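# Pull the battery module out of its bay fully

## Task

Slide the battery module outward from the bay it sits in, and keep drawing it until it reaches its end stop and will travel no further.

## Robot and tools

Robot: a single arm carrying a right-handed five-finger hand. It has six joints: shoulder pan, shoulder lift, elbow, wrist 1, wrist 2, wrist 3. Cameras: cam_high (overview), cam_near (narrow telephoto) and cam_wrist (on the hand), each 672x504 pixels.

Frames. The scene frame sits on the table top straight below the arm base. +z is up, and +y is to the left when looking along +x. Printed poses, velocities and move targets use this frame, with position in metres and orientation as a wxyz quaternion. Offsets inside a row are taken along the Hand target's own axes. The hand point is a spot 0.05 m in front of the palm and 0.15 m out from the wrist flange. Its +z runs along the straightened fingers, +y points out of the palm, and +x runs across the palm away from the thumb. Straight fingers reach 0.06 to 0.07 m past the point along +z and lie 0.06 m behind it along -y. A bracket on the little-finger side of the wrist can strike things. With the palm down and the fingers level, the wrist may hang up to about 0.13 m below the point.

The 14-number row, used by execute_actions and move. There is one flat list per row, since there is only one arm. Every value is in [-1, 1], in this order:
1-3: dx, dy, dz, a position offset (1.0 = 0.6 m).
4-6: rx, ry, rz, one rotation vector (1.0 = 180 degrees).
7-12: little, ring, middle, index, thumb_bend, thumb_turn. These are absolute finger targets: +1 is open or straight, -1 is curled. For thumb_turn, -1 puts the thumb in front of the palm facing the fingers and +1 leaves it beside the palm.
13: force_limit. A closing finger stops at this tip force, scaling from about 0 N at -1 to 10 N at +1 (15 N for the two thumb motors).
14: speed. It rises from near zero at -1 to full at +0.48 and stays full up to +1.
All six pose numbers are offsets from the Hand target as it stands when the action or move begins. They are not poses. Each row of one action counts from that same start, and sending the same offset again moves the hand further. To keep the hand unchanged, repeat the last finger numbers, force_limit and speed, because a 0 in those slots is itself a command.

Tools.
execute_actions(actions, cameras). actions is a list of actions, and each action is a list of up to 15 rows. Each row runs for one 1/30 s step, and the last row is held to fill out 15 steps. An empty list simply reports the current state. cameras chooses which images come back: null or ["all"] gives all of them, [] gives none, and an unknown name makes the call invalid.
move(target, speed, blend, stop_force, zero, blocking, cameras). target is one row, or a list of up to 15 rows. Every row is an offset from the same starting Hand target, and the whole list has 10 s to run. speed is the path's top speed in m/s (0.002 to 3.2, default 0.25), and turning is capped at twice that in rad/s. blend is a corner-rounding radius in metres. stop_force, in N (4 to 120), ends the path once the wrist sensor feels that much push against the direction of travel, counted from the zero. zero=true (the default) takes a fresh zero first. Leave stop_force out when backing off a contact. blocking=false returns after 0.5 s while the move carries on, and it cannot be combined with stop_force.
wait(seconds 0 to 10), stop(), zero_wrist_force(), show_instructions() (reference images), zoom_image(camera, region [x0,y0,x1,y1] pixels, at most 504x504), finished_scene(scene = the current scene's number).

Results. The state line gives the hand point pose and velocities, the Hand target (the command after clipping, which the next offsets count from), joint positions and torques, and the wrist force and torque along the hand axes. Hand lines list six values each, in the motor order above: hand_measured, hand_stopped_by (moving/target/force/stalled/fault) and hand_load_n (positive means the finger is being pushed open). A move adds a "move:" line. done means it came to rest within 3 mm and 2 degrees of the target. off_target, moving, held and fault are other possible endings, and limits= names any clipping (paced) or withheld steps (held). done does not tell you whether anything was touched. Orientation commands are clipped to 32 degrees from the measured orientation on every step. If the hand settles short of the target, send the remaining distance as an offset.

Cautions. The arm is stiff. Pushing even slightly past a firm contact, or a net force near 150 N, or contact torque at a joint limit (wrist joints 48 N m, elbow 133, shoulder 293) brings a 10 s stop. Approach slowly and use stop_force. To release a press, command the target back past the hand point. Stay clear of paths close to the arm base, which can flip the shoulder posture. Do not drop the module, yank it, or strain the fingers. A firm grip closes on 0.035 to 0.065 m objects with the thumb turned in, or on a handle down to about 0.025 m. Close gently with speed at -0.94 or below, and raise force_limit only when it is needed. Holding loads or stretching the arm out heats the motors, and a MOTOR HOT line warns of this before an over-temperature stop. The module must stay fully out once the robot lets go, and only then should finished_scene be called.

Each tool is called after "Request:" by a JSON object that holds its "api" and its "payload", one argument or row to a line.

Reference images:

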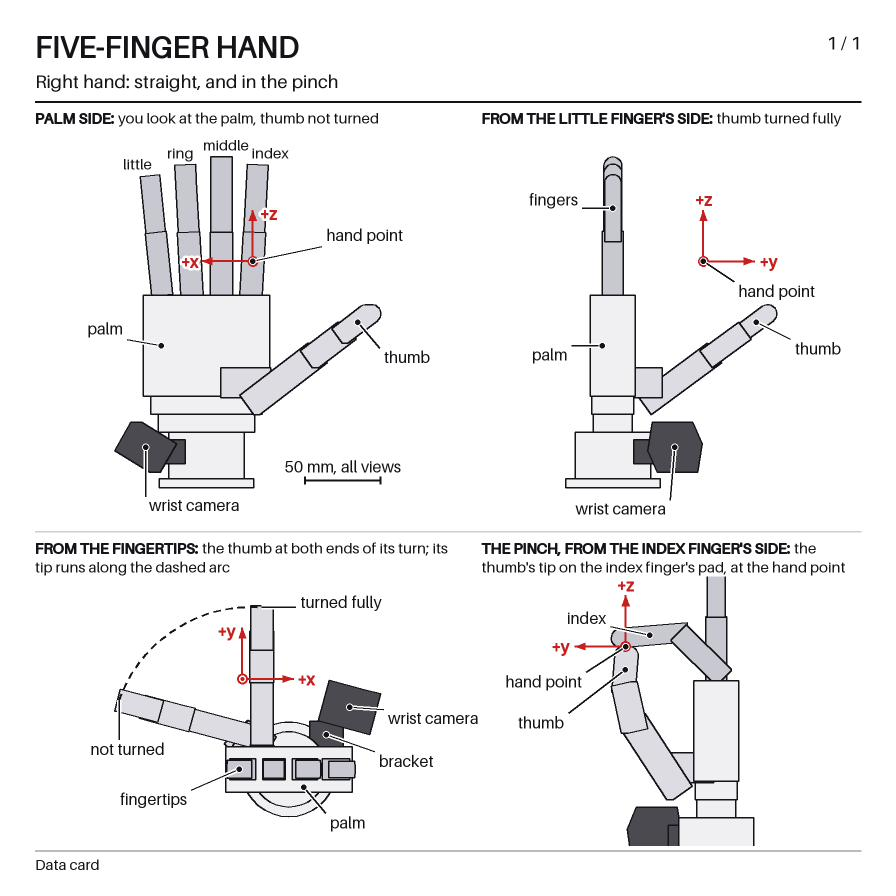

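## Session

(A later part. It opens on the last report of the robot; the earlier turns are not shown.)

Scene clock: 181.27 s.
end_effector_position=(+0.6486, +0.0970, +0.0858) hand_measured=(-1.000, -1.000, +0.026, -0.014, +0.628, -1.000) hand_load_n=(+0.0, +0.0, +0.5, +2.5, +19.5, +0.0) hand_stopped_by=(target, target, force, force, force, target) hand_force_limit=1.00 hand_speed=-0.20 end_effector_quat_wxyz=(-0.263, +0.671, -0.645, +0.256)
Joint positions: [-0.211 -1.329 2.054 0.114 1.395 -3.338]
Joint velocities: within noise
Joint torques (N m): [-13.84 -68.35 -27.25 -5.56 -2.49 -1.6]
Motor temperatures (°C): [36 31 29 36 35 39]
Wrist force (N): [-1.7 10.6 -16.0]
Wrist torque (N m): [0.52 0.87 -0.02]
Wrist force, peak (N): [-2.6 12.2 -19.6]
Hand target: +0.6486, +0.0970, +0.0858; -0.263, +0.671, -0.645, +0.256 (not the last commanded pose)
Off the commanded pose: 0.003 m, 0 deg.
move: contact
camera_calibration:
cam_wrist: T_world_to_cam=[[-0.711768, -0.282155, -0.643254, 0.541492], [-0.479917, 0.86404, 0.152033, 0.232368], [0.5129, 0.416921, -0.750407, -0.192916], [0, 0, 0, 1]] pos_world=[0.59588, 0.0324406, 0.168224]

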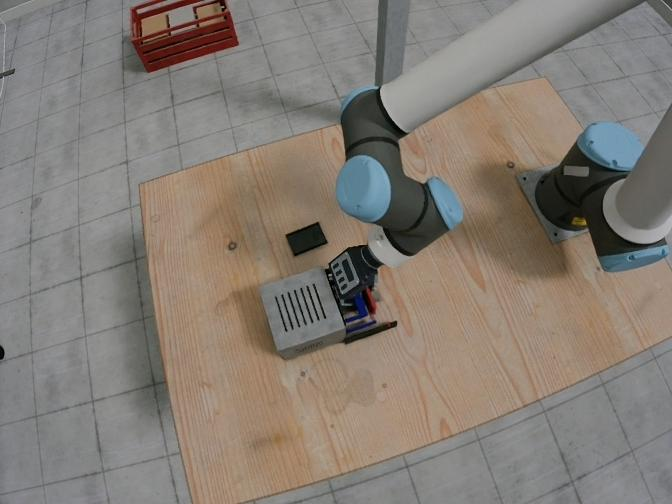

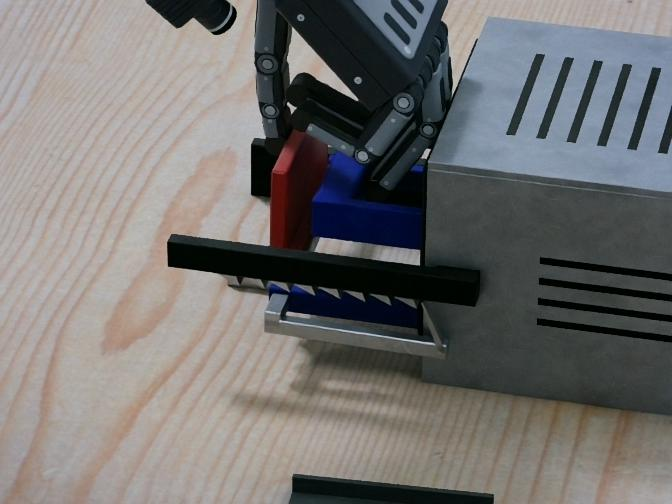

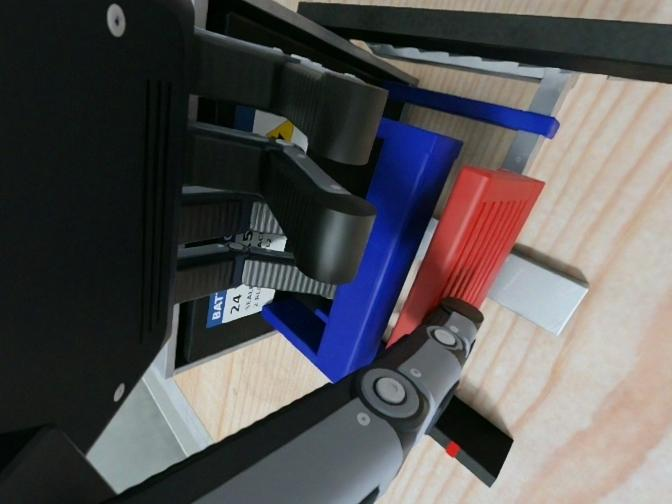

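Request:
{"api": "move", "payload": {
  "target": [0,0,0,0,0,0,-1,-1,-0.5,-0.5,-0.8,-1,1,0],
  "cameras": []
}}

Request:
{"api": "move", "payload": {
  "target": [0,0,0,0,0,0,-1,-1,-0.55,-0.55,-0.85,-1,1,0.4]
}}

Request:
{"api": "zoom_image", "payload": {
  "camera": "cam_near",
  "region": [160, 50, 500, 350]
}}

Scene clock: 189.27 s.
end_effector_position=(+0.6487, +0.0970, +0.0858) hand_measured=(-1.000, -1.000, +0.002, -0.038, +0.628, -1.000) hand_load_n=(+0.0, +0.0, +13.5, +15.0, +20.0, +0.5) hand_stopped_by=(target, target, force, force, force, target) hand_force_limit=1.00 hand_speed=0.00 end_effector_quat_wxyz=(-0.263, +0.671, -0.645, +0.256)
Joint positions: [-0.211 -1.329 2.054 0.114 1.395 -3.338]
Joint velocities: within noise
Joint torques (N m): [-14.37 -66.6 -30.65 4.63 -1.09 -1.67]
Motor temperatures (°C): [36 31 29 36 35 39]
Wrist force (N): [-2.8 5.0 4.3]
Wrist torque (N m): [0.99 0.49 0.06]
Wrist force, peak (N): [-1.9 12.3 -15.9]
Hand target: +0.6486, +0.0970, +0.0858; -0.263, +0.671, -0.645, +0.256
Off the commanded pose: 0.000 m, 0 deg.
move: done
No camera images: "cameras" was empty.

Scene clock: 189.77 s.
end_effector_position=(+0.6486, +0.0970, +0.0858) hand_measured=(-1.000, -1.000, +0.002, -0.038, +0.628, -1.000) hand_load_n=(+0.5, +0.0, +13.5, +15.0, +20.0, +0.5) hand_stopped_by=(target, target, force, force, force, target) hand_force_limit=1.00 hand_speed=0.40 end_effector_quat_wxyz=(-0.263, +0.671, -0.645, +0.256)
Joint positions: [-0.211 -1.329 2.054 0.114 1.395 -3.338]
Joint velocities: within noise
Joint torques (N m): [-12.02 -66.67 -25.56 5.37 0.65 -1.65]
Motor temperatures (°C): [36 31 29 36 35 39]
Wrist force (N): [-2.9 5.2 4.8]
Wrist torque (N m): [1.05 0.53 0.04]
Wrist force, peak (N): [-3.0 6.4 5.1]
Hand target: +0.6486, +0.0970, +0.0858; -0.263, +0.671, -0.645, +0.256
Off the commanded pose: 0.000 m, 0 deg.
move: done
camera_calibration:
cam_wrist: T_world_to_cam=[[-0.711768, -0.282155, -0.643254, 0.541563], [-0.479917, 0.86404, 0.152033, 0.232416], [0.5129, 0.416921, -0.750407, -0.192967], [0, 0, 0, 1]] pos_world=[0.59598, 0.0324406, 0.168224]

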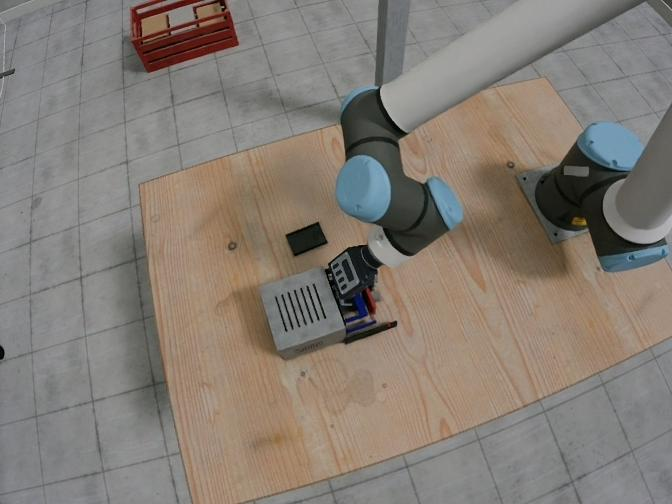

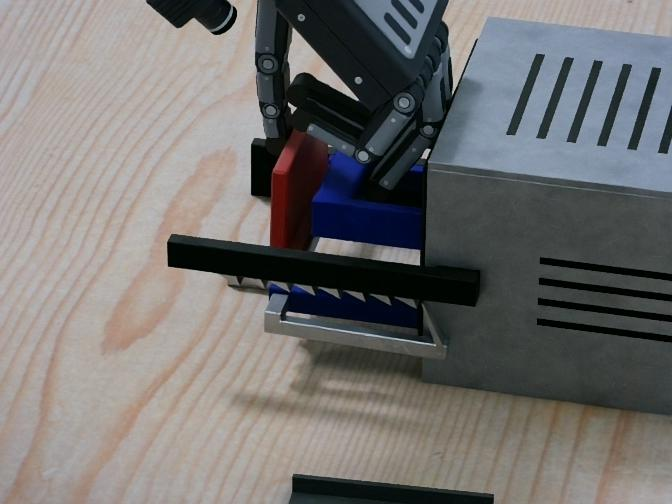

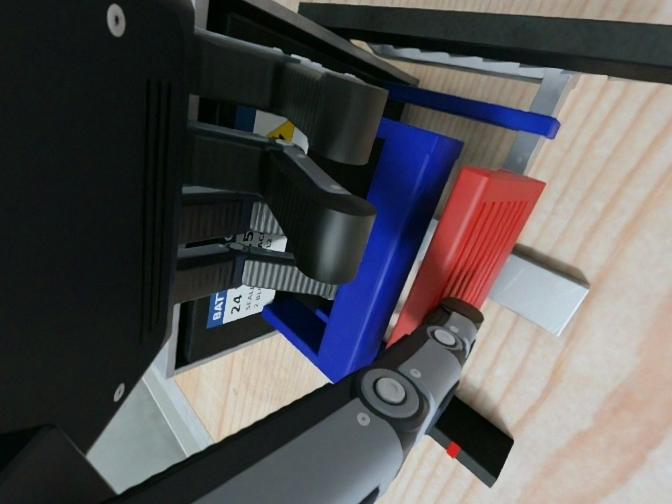

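Scaled by 1.482 from the camera's 672x504 image, which has a finer 960x720 frame.

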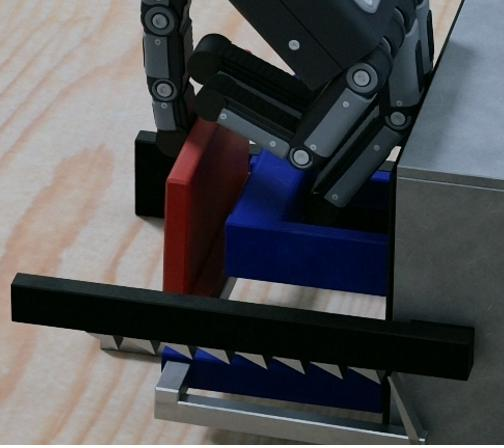

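Request:
{"api": "move", "payload": {
  "target": [0,0,0,0,0,0,-1,-1,-0.55,-0.55,0.85,-1,1,0.4],
  "cameras": []
}}

Request:
{"api": "move", "payload": {
  "target": [0,0,0,0,0,0,-1,-1,-0.6,-0.6,-0.85,-1,1,1]
}}

Request:
{"api": "zoom_image", "payload": {
  "camera": "cam_near",
  "region": [160, 50, 500, 350]
}}

Scene clock: 197.40 s.
end_effector_position=(+0.6486, +0.0970, +0.0858) hand_measured=(-1.000, -1.000, +0.002, -0.038, +0.850, -1.000) hand_load_n=(+0.0, +0.0, +10.5, +12.5, +0.0, +0.0) hand_stopped_by=(target, target, force, force, target, target) hand_force_limit=1.00 hand_speed=0.40 end_effector_quat_wxyz=(-0.263, +0.671, -0.645, +0.256)
Joint positions: [-0.211 -1.329 2.054 0.114 1.395 -3.338]
Joint velocities: within noise
Joint torques (N m): [-6.17 -65.71 -19.18 5.42 1.29 -1.6]
Motor temperatures (°C): [36 31 29 36 35 39]
Wrist force (N): [-3.7 1.6 13.3]
Wrist torque (N m): [1.42 0.41 0.02]
Wrist force, peak (N): [-3.9 1.0 16.4]
Hand target: +0.6486, +0.0970, +0.0858; -0.263, +0.671, -0.645, +0.256
Off the commanded pose: 0.000 m, 0 deg.
move: done
No camera images: "cameras" was empty.

Scene clock: 197.90 s.
end_effector_position=(+0.6486, +0.0970, +0.0858) hand_measured=(-1.000, -1.000, +0.002, -0.038, +0.662, -1.000) hand_load_n=(+0.0, +0.0, +11.5, +13.0, +17.0, +0.5) hand_stopped_by=(target, target, force, force, force, target) hand_force_limit=1.00 hand_speed=1.00 end_effector_quat_wxyz=(-0.263, +0.671, -0.645, +0.256)
Joint positions: [-0.211 -1.329 2.054 0.114 1.395 -3.338]
Joint velocities: within noise
Joint torques (N m): [-8.41 -65.63 -20.46 5.69 1.15 -1.53]
Motor temperatures (°C): [36 31 29 36 35 39]
Wrist force (N): [-1.3 5.4 6.5]
Wrist torque (N m): [1.39 0.44 0.06]
Wrist force, peak (N): [-3.4 2.7 14.5]
Hand target: +0.6486, +0.0970, +0.0858; -0.263, +0.671, -0.645, +0.256
Off the commanded pose: 0.000 m, 0 deg.
move: done
camera_calibration:
cam_wrist: T_world_to_cam=[[-0.711768, -0.282155, -0.643254, 0.541492], [-0.479917, 0.86404, 0.152033, 0.232368], [0.5129, 0.416921, -0.750407, -0.192916], [0, 0, 0, 1]] pos_world=[0.59588, 0.0324406, 0.168224]

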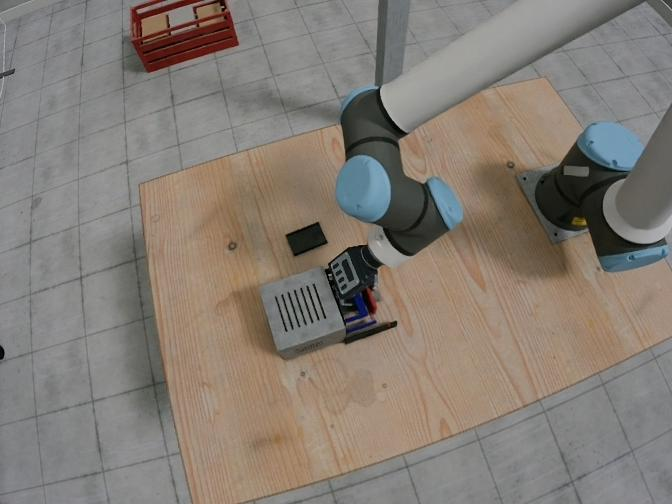

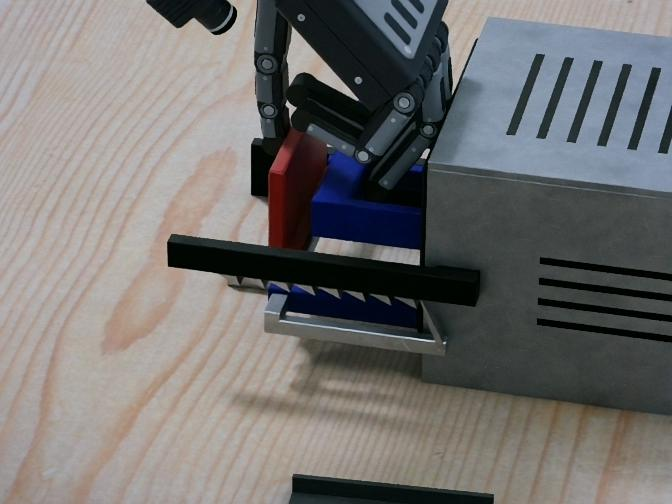

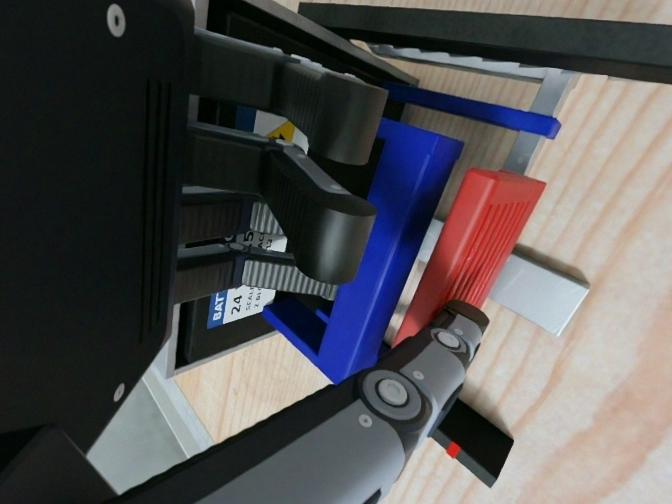

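Scaled by 1.482 from the camera's 672x504 image, which has a finer 960x720 frame.

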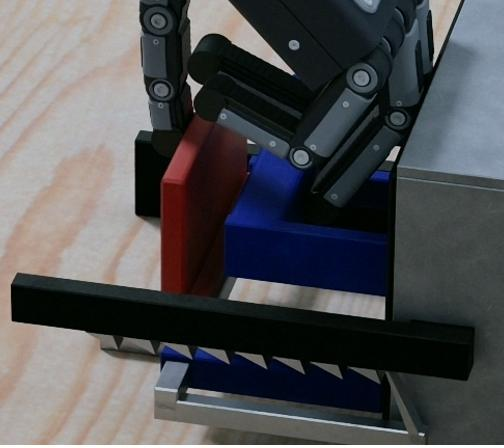

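Request:
{"api": "move", "payload": {
  "target": [0,0.0049,-0.0045,0,0,0,-1,-1,0.08,0.08,1,-1,1,0],
  "cameras": []
}}

Request:
{"api": "move", "payload": {
  "target": [0,0.0061,-0.0057,0,0,0,-1,-1,0.17,0.17,1,-1,1,0],
  "cameras": []
}}

Request:
{"api": "move", "payload": {
  "target": [0,0.0061,-0.0057,0,0,0,-1,-1,0.26,0.26,1,-1,1,0]
}}

Request:
{"api": "zoom_image", "payload": {
  "camera": "cam_near",
  "region": [160, 50, 500, 350]
}}

Scene clock: 206.87 s.
end_effector_position=(+0.6448, +0.0969, +0.0858) hand_measured=(-1.000, -1.000, +0.080, +0.080, +1.000, -1.000) hand_load_n=(+0.0, +0.0, +0.0, +0.0, +0.0, +0.0) hand_stopped_by=(target, target, target, target, target, target) hand_force_limit=1.00 hand_speed=0.00 end_effector_quat_wxyz=(-0.263, +0.671, -0.645, +0.256)
Joint positions: [-0.213 -1.335 2.061 0.112 1.393 -3.34]
Joint velocities: within noise
Joint torques (N m): [-14.79 -68.55 -19.25 -1.06 -2.11 -2.37]
Motor temperatures (°C): [36 31 29 36 35 39]
Wrist force (N): [-2.3 2.0 -1.2]
Wrist torque (N m): [0.54 0.46 -0.11]
Wrist force, peak (N): [3.0 26.9 -15.6]
Hand target: +0.6446, +0.0969, +0.0858; -0.263, +0.671, -0.645, +0.256
Off the commanded pose: 0.000 m, 0 deg.
move: done
No camera images: "cameras" was empty.

Scene clock: 207.60 s.
end_effector_position=(+0.6398, +0.0967, +0.0858) hand_measured=(-1.000, -1.000, +0.170, +0.170, +1.000, -1.000) hand_load_n=(+0.0, +0.0, +0.0, +0.0, +0.0, +0.0) hand_stopped_by=(target, target, target, target, target, target) hand_force_limit=1.00 hand_speed=0.00 end_effector_quat_wxyz=(-0.263, +0.671, -0.645, +0.256)
Joint positions: [-0.215 -1.342 2.071 0.11 1.392 -3.342]
Joint velocities: within noise
Joint torques (N m): [-14.17 -67.84 -18.66 -1.41 -2.11 -2.57]
Motor temperatures (°C): [36 31 29 36 35 39]
Wrist force (N): [-2.3 2.4 -1.3]
Wrist torque (N m): [0.61 0.46 -0.09]
Wrist force, peak (N): [-2.4 2.4 -1.6]
Hand target: +0.6396, +0.0967, +0.0858; -0.263, +0.671, -0.645, +0.256
Off the commanded pose: 0.000 m, 0 deg.
move: done
No camera images: "cameras" was empty.

Scene clock: 208.33 s.
end_effector_position=(+0.6348, +0.0965, +0.0858) hand_measured=(-1.000, -1.000, +0.260, +0.260, +1.000, -1.000) hand_load_n=(+0.5, +0.0, +0.0, +0.0, +0.0, +0.0) hand_stopped_by=(target, target, target, target, target, target) hand_force_limit=1.00 hand_speed=0.00 end_effector_quat_wxyz=(-0.263, +0.671, -0.645, +0.256)
Joint positions: [-0.218 -1.349 2.081 0.108 1.39 -3.344]
Joint velocities: within noise
Joint torques (N m): [-15.41 -66.86 -19.12 -1 -2.11 -2.5]
Motor temperatures (°C): [36 31 29 36 35 39]
Wrist force (N): [-2.4 2.4 -1.2]
Wrist torque (N m): [0.62 0.48 -0.10]
Wrist force, peak (N): [-2.4 2.4 -1.2]
Hand target: +0.6346, +0.0965, +0.0858; -0.263, +0.671, -0.645, +0.256
Off the commanded pose: 0.000 m, 0 deg.
move: done
camera_calibration:
cam_wrist: T_world_to_cam=[[-0.711768, -0.282155, -0.643254, 0.531436], [-0.479917, 0.86404, 0.152033, 0.226278], [0.5129, 0.416921, -0.750407, -0.185663], [0, 0, 0, 1]] pos_world=[0.58208, 0.0318406, 0.168124]

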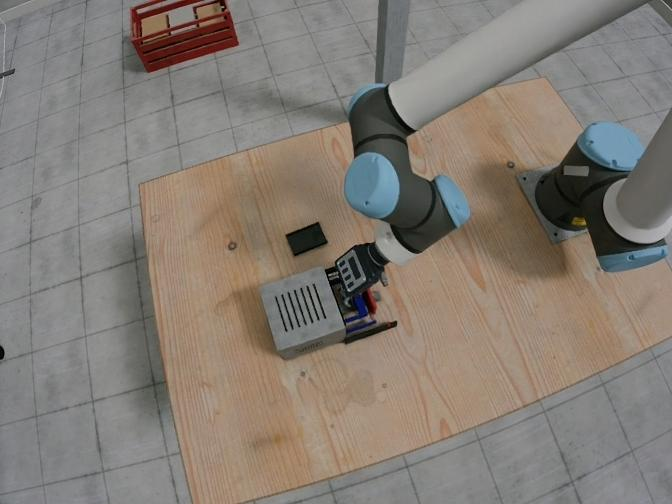

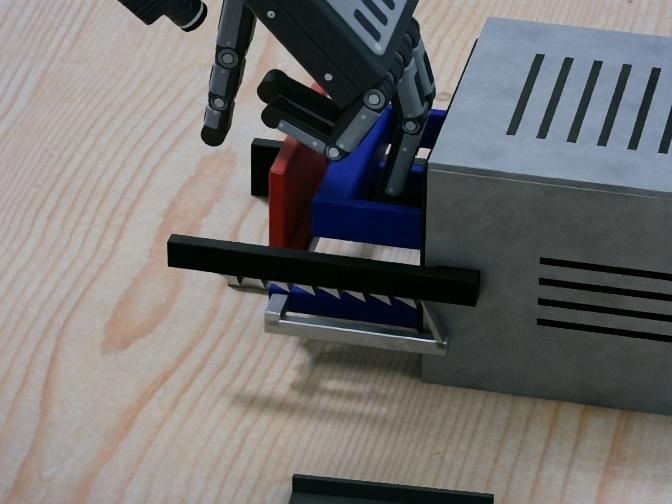

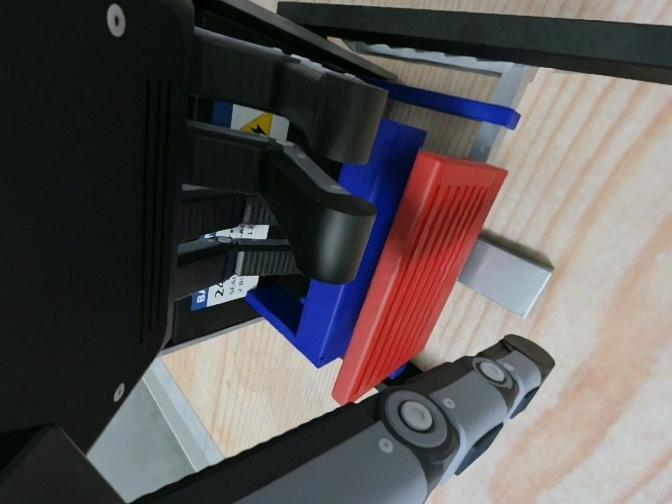

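Scaled by 1.482 from the camera's 672x504 image, which has a finer 960x720 frame.

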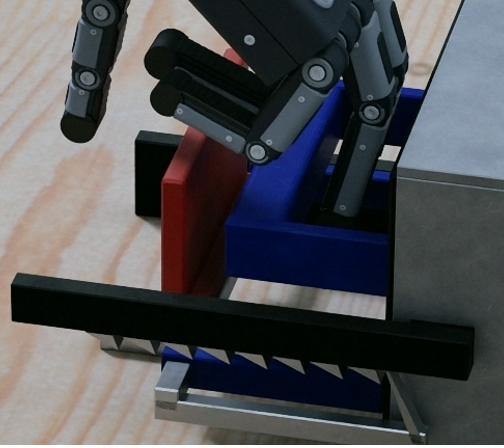

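Request:
{"api": "move", "payload": {
  "target": [0,0,0,0,0,0,-1,-1,-0.2,-0.2,-0.85,-1,1,0.2]
}}

Request:
{"api": "zoom_image", "payload": {
  "camera": "cam_near",
  "region": [160, 50, 500, 350]
}}

Scene clock: 211.03 s.
end_effector_position=(+0.6345, +0.0965, +0.0858) hand_measured=(-1.000, -1.000, +0.184, +0.166, +0.426, -1.000) hand_load_n=(+0.0, +0.0, +4.5, +3.5, +17.0, +1.0) hand_stopped_by=(target, target, force, force, force, target) hand_force_limit=1.00 hand_speed=0.20 end_effector_quat_wxyz=(-0.263, +0.671, -0.645, +0.256)
Joint positions: [-0.218 -1.349 2.081 0.108 1.39 -3.344]
Joint velocities: within noise
Joint torques (N m): [-11.34 -66.78 -24.43 0.12 0.1 -2.21]
Motor temperatures (°C): [36 31 29 36 35 39]
Wrist force (N): [1.7 6.7 -3.3]
Wrist torque (N m): [0.72 0.42 0.01]
Wrist force, peak (N): [-3.1 -5.0 17.7]
Hand target: +0.6346, +0.0965, +0.0858; -0.263, +0.671, -0.645, +0.256
Off the commanded pose: 0.000 m, 0 deg.
move: done
camera_calibration:
cam_wrist: T_world_to_cam=[[-0.711869, -0.282153, -0.643142, 0.531334], [-0.479887, 0.864045, 0.152102, 0.226153], [0.512788, 0.416912, -0.750488, -0.185481], [0, 0, 0, 1]] pos_world=[0.58188, 0.0318406, 0.168124]

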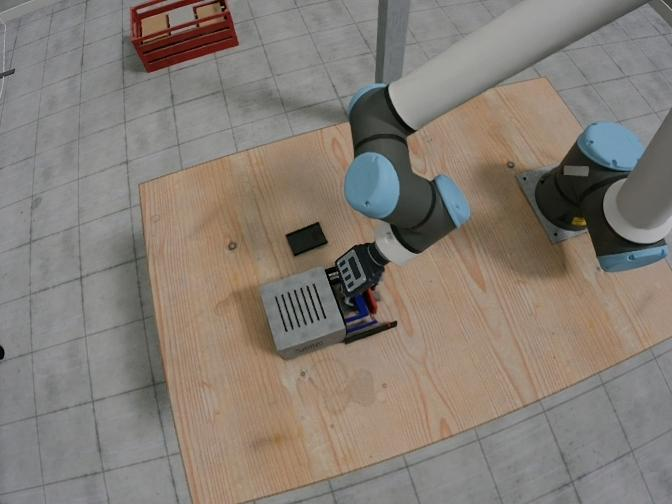

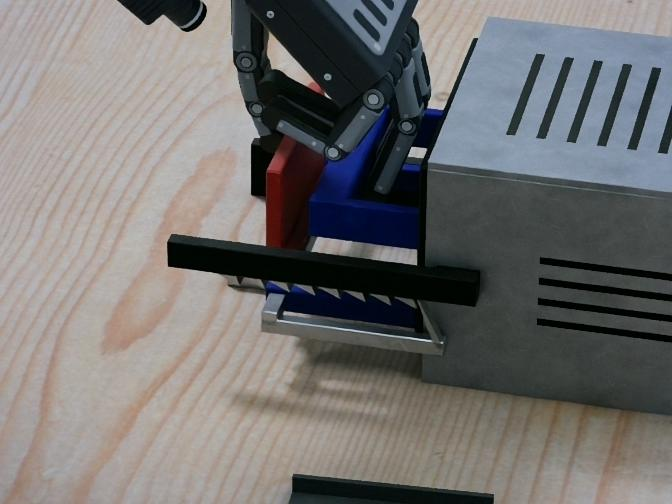

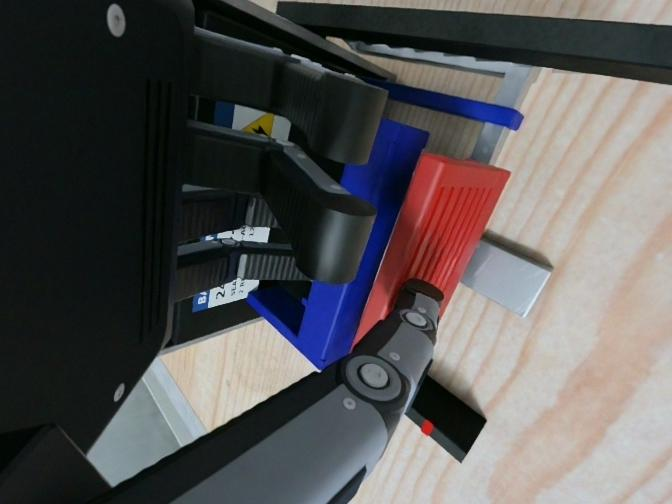

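Scaled by 1.482 from the camera's 672x504 image, which has a finer 960x720 frame.

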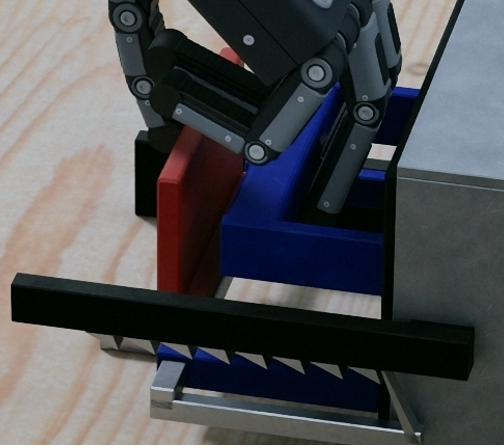

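Request:
{"api": "move", "payload": {
  "target": [0,-0.0122,0.0113,0,0,0,-1,-1,-0.2,-0.2,-0.85,-1,1,0.2],
  "speed": 0.01,
  "stop_force": 33
}}

Request:
{"api": "zoom_image", "payload": {
  "camera": "cam_near",
  "region": [160, 50, 500, 350]
}}

Scene clock: 215.77 s.
end_effector_position=(+0.6446, +0.0969, +0.0858) hand_measured=(-1.000, -1.000, +0.182, +0.166, +0.426, -1.000) hand_load_n=(+0.0, +0.5, +0.0, +0.0, +20.0, -0.5) hand_stopped_by=(target, target, force, force, force, target) hand_force_limit=1.00 hand_speed=0.20 end_effector_quat_wxyz=(-0.263, +0.671, -0.645, +0.256)
Joint positions: [-0.213 -1.335 2.062 0.112 1.393 -3.34]
Joint velocities: within noise
Joint torques (N m): [9.49 -22.88 -43.76 -3.14 1.31 3.36]
Motor temperatures (°C): [36 31 29 36 35 39]
Wrist force (N): [-0.9 6.5 -28.4]
Wrist torque (N m): [-0.05 0.73 -0.03]
Wrist force, peak (N): [-0.7 6.3 -28.7]
Hand target: +0.6446, +0.0969, +0.0858; -0.263, +0.671, -0.645, +0.256
Off the commanded pose: 0.000 m, 0 deg.
move: done
camera_calibration:
cam_wrist: T_world_to_cam=[[-0.711768, -0.282155, -0.643254, 0.538589], [-0.479917, 0.86404, 0.152033, 0.230621], [0.5129, 0.416921, -0.750407, -0.190781], [0, 0, 0, 1]] pos_world=[0.59188, 0.0322406, 0.168224]

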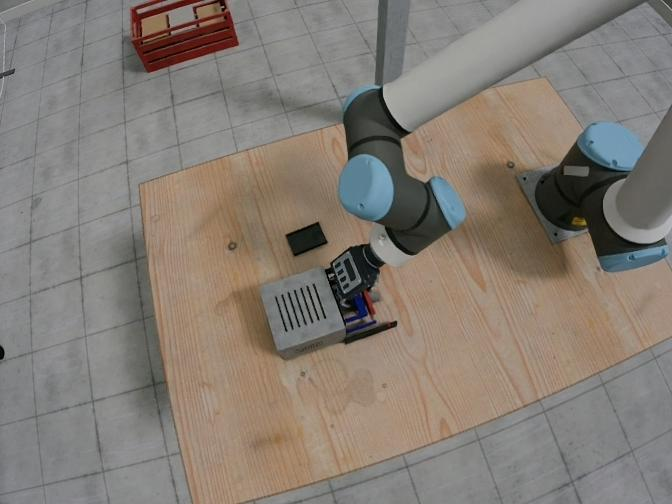

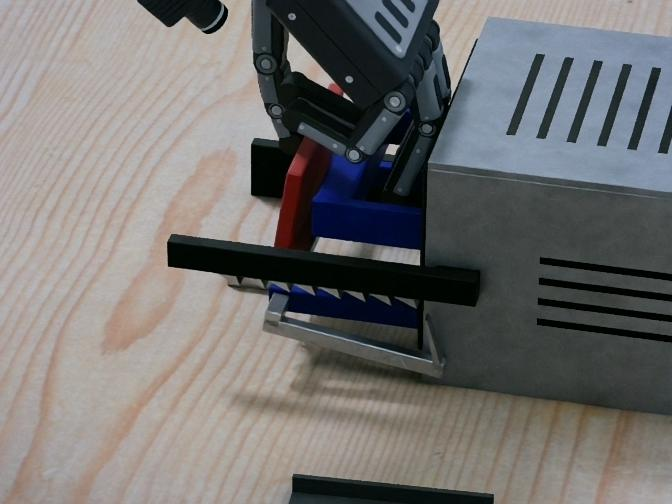

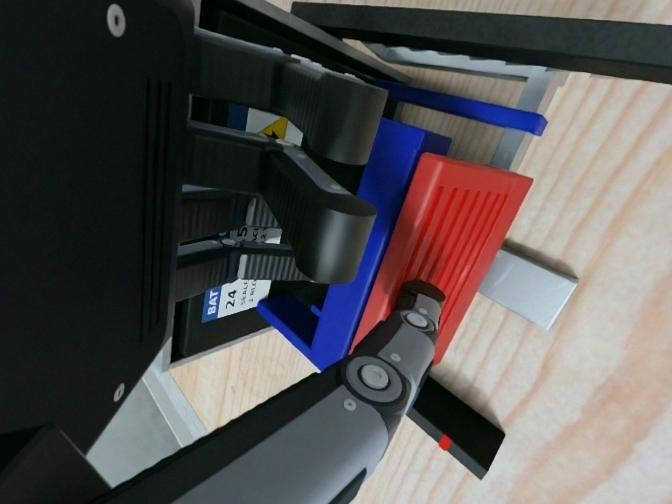

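Scaled by 1.482 from the camera's 672x504 image, which has a finer 960x720 frame.

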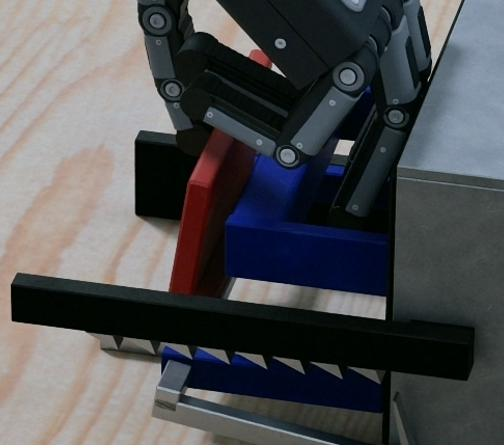

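Request:
{"api": "move", "payload": {
  "target": [0,0,0,0,0,0,-1,-1,-0.3,-0.3,-0.85,-1,1,-0.2]
}}

Request:
{"api": "zoom_image", "payload": {
  "camera": "cam_near",
  "region": [160, 50, 500, 350]
}}

Scene clock: 218.33 s.
end_effector_position=(+0.6446, +0.0969, +0.0858) hand_measured=(-1.000, -1.000, +0.060, +0.030, +0.426, -1.000) hand_load_n=(+0.0, +0.0, +11.5, +11.0, +20.0, +0.5) hand_stopped_by=(target, target, force, force, force, target) hand_force_limit=1.00 hand_speed=-0.20 end_effector_quat_wxyz=(-0.263, +0.671, -0.645, +0.256)
Joint positions: [-0.213 -1.335 2.062 0.112 1.393 -3.34]
Joint velocities: within noise
Joint torques (N m): [7.04 -32.4 -29.91 1.93 1.35 2.48]
Motor temperatures (°C): [36 31 29 36 35 39]
Wrist force (N): [-3.8 0.6 -9.9]
Wrist torque (N m): [0.39 0.71 -0.11]
Wrist force, peak (N): [-1.1 6.7 -28.8]
Hand target: +0.6446, +0.0969, +0.0858; -0.263, +0.671, -0.645, +0.256
Off the commanded pose: 0.000 m, 0 deg.
move: done
camera_calibration:
cam_wrist: T_world_to_cam=[[-0.711666, -0.282157, -0.643365, 0.538619], [-0.479947, 0.864035, 0.151964, 0.230698], [0.513012, 0.416929, -0.750325, -0.190913], [0, 0, 0, 1]] pos_world=[0.59198, 0.0322406, 0.168224]

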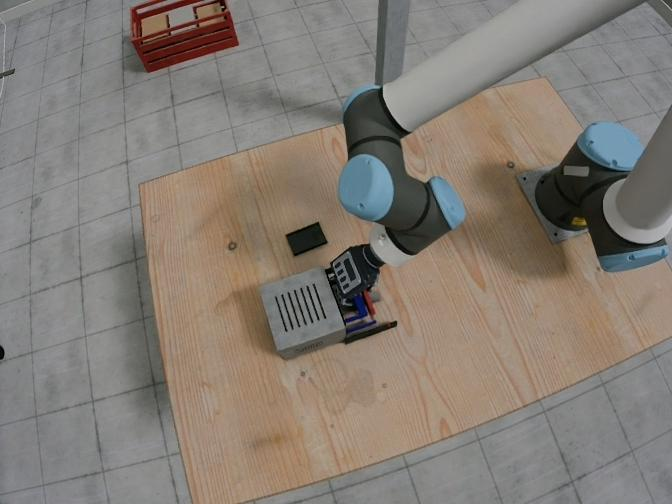

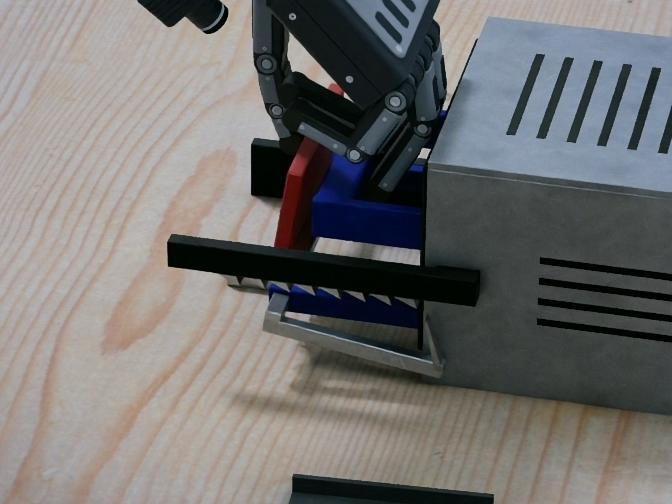

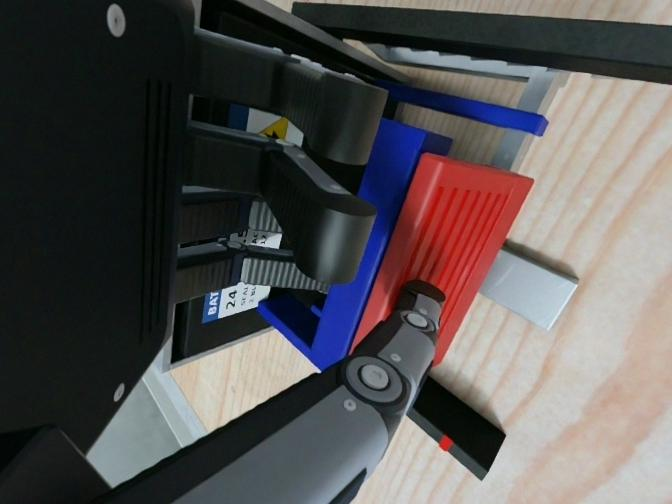

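Scaled by 1.482 from the camera's 672x504 image, which has a finer 960x720 frame.

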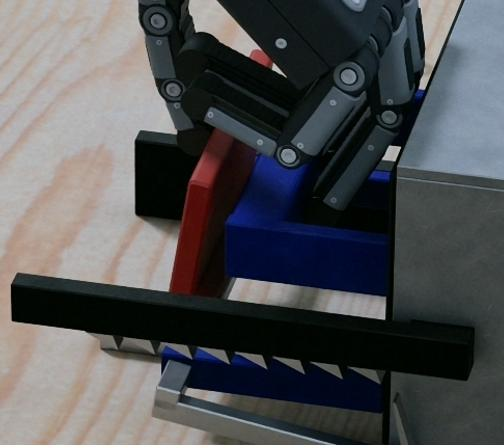

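Request:
{"api": "move", "payload": {
  "target": [0.002,0.0365,-0.034,0,0,0,-1,-1,-0.3,-0.3,-0.85,-1,1,-0.2],
  "speed": 0.02,
  "stop_force": 35
}}

Request:
{"api": "zoom_image", "payload": {
  "camera": "cam_near",
  "region": [120, 50, 460, 350]
}}

Scene clock: 224.13 s.
end_effector_position=(+0.6147, +0.0945, +0.0858) hand_measured=(-1.000, -1.000, +0.060, +0.032, +0.426, -1.000) hand_load_n=(+0.0, +0.0, +20.0, +19.5, +21.0, +9.5) hand_stopped_by=(target, target, force, force, force, target) hand_force_limit=1.00 hand_speed=-0.20 end_effector_quat_wxyz=(-0.263, +0.671, -0.645, +0.256)
Joint positions: [-0.233 -1.379 2.12 0.101 1.38 -3.355]
Joint velocities: within noise
Joint torques (N m): [-32.1 -57.87 -9.96 2.68 6.54 -4.46]
Motor temperatures (°C): [36 31 29 36 35 39]
Wrist force (N): [-28.2 -15.5 1.2]
Wrist torque (N m): [1.00 0.20 -0.03]
Wrist force, peak (N): [-29.6 -17.0 -0.3]
Hand target: +0.6147, +0.0945, +0.0858; -0.263, +0.671, -0.645, +0.256
Off the commanded pose: 0.000 m, 0 deg.
move: done
camera_calibration:
cam_wrist: T_world_to_cam=[[-0.711768, -0.282155, -0.643254, 0.516658], [-0.479917, 0.86404, 0.152033, 0.218258], [0.5129, 0.416921, -0.750407, -0.174486], [0, 0, 0, 1]] pos_world=[0.56198, 0.0299406, 0.168224]

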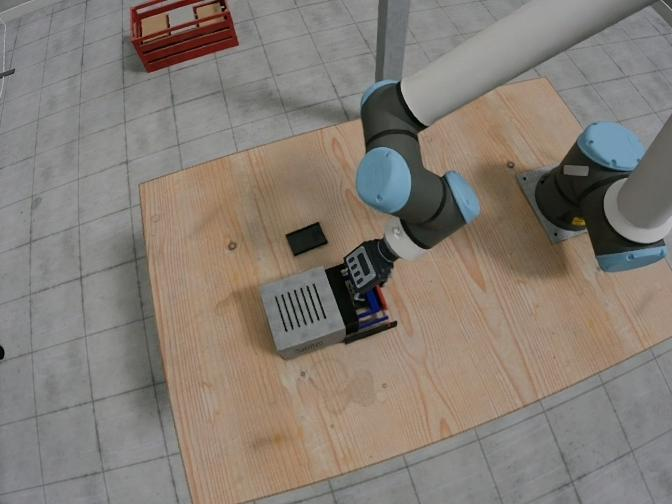

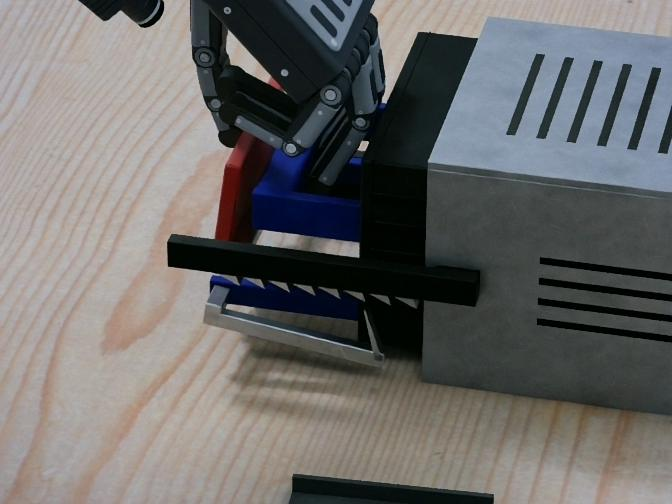

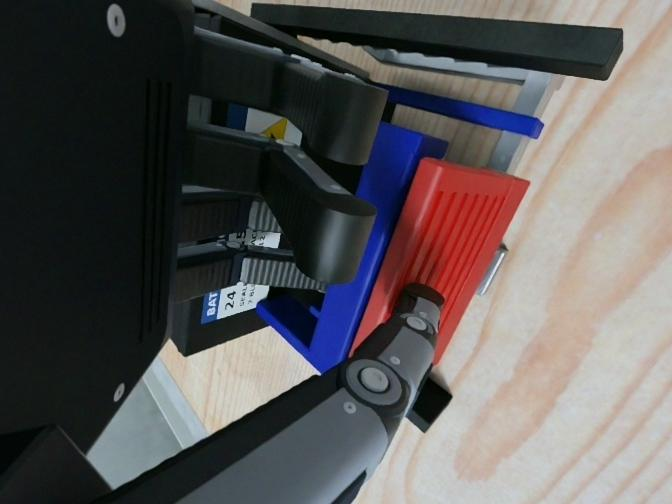

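Scaled by 1.482 from the camera's 672x504 image, which has a finer 960x720 frame.

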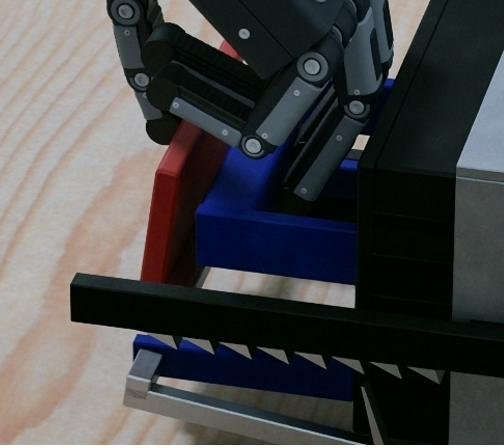

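Request:
{"api": "move", "payload": {
  "target": [-0.0067,0.0487,-0.0453,0,0,0,-1,-1,-0.3,-0.3,-0.85,-1,1,-0.2],
  "speed": 0.02,
  "stop_force": 35
}}

Scene clock: 230.10 s.
end_effector_position=(+0.5747, +0.0970, +0.0857) hand_measured=(-1.000, -1.000, +0.060, +0.032, +0.426, -1.000) hand_load_n=(+0.0, +0.0, +19.0, +19.0, +22.0, -11.5) hand_stopped_by=(target, target, force, force, force, target) hand_force_limit=1.00 hand_speed=-0.20 end_effector_quat_wxyz=(-0.263, +0.671, -0.645, +0.256)
Joint positions: [-0.251 -1.439 2.195 0.089 1.368 -3.369]
Joint velocities: within noise
Joint torques (N m): [5.26 -51.86 -0.01 7.96 -10.06 -1.11]
Motor temperatures (°C): [36 31 29 36 35 39]
Wrist force (N): [26.5 -14.4 2.0]
Wrist torque (N m): [0.95 1.02 -0.47]
Wrist force, peak (N): [-28.5 -17.2 0.0]
Hand target: +0.5747, +0.0970, +0.0858; -0.263, +0.671, -0.645, +0.256
Off the commanded pose: 0.000 m, 0 deg.
move: done
camera_calibration:
cam_wrist: T_world_to_cam=[[-0.711768, -0.282155, -0.643254, 0.488828], [-0.479917, 0.86404, 0.152033, 0.196917], [0.5129, 0.416921, -0.750407, -0.155088], [0, 0, 0, 1]] pos_world=[0.52198, 0.0324406, 0.168124]

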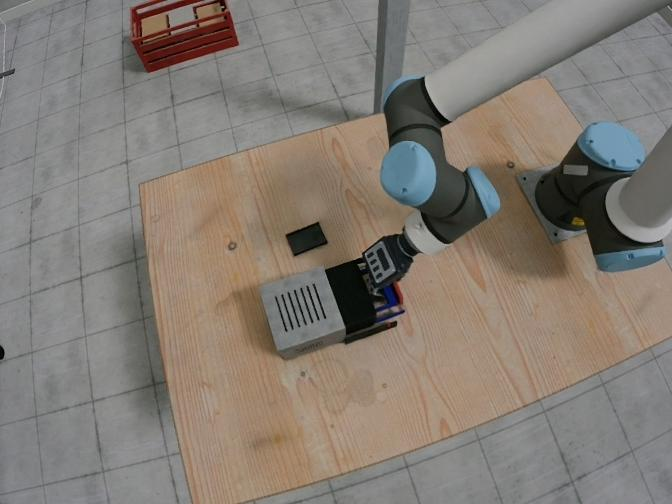

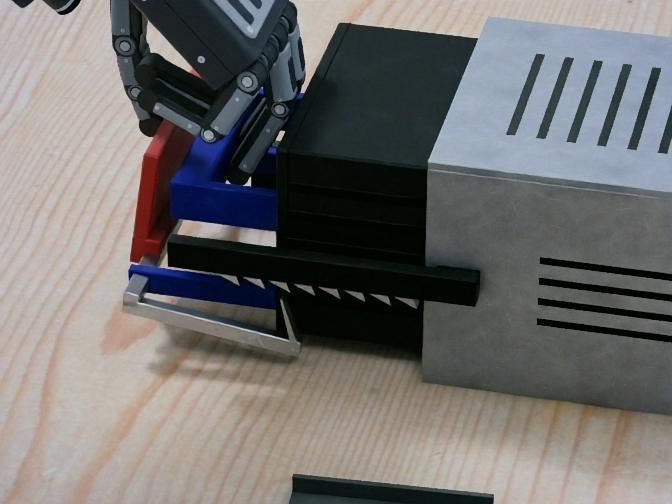

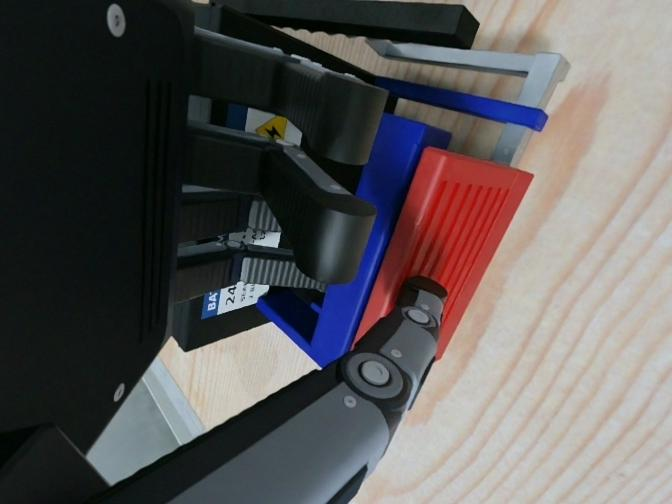

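Request:
{"api": "move", "payload": {
  "target": [0.001,0.0487,-0.0453,0,0,0,-1,-1,-0.3,-0.3,-0.85,-1,1,-0.2],
  "speed": 0.02,
  "stop_force": 30
}}

Scene clock: 235.27 s.
end_effector_position=(+0.5379, +0.0951, +0.0857) hand_measured=(-1.000, -1.000, +0.178, +0.158, +0.424, -1.000) hand_load_n=(+0.0, +0.0, +18.5, +20.5, +8.0, +0.0) hand_stopped_by=(target, target, force, force, force, target) hand_force_limit=1.00 hand_speed=-0.20 end_effector_quat_wxyz=(-0.263, +0.671, -0.645, +0.256)
Joint positions: [-0.282 -1.498 2.264 0.084 1.347 -3.392]
Joint velocities: within noise
Joint torques (N m): [13.81 -0.59 -4.95 13.85 3.7 2.61]
Motor temperatures (°C): [36 31 29 36 35 39]
Wrist force (N): [-0.2 -33.6 3.3]
Wrist torque (N m): [1.74 0.67 -0.38]
Wrist force, peak (N): [-0.3 -42.5 15.9]
Hand target: +0.5379, +0.0951, +0.0857; -0.263, +0.671, -0.645, +0.256 (not the last commanded pose)
Off the commanded pose: 0.003 m, 0 deg.
move: contact
camera_calibration:
cam_wrist: T_world_to_cam=[[-0.711737, -0.282212, -0.643263, 0.46213], [-0.479963, 0.864022, 0.15199, 0.181062], [0.5129, 0.41692, -0.750408, -0.13543], [0, 0, 0, 1]] pos_world=[0.48528, 0.0304406, 0.168124]

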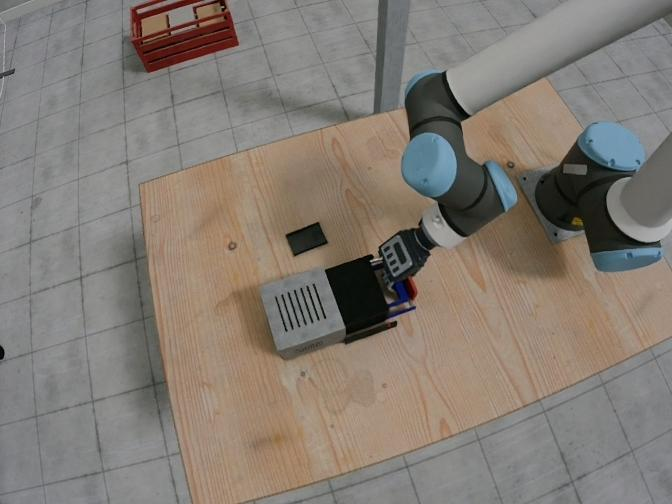

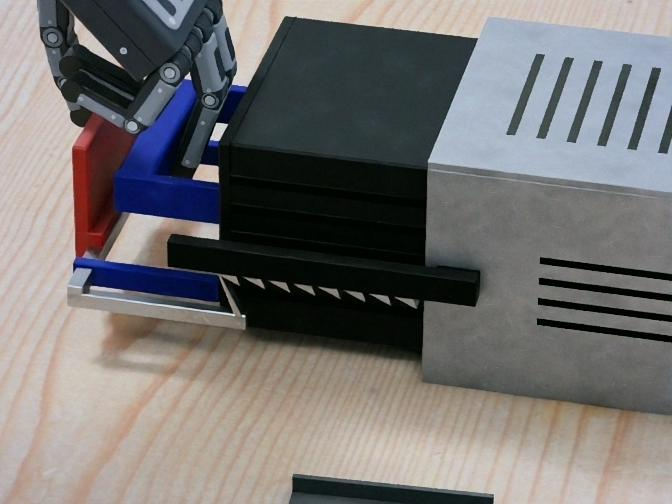

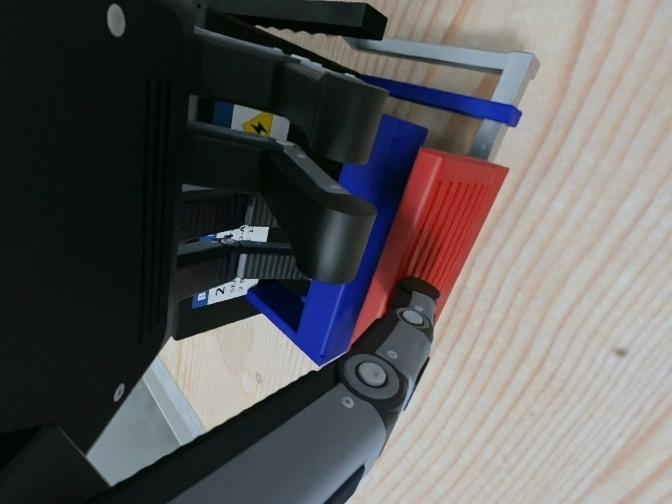

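Request:
{"api": "zoom_image", "payload": {
  "camera": "cam_near",
  "region": [50, 200, 290, 350]
}}

Request:
{"api": "zoom_image", "payload": {
  "camera": "cam_high",
  "region": [320, 245, 430, 350]
}}

Scaled by 2.100 from the camera's 672x504 image, which has a finer 960x720 frame.

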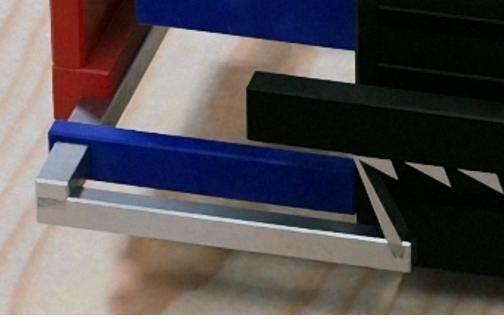

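Scaled by 4.582 from the camera's 672x504 image, which has a finer 960x720 frame.

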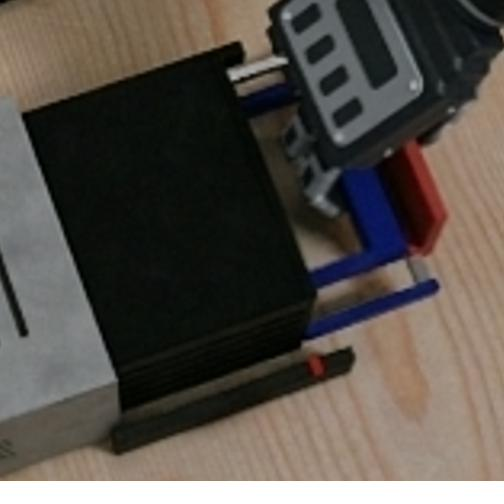

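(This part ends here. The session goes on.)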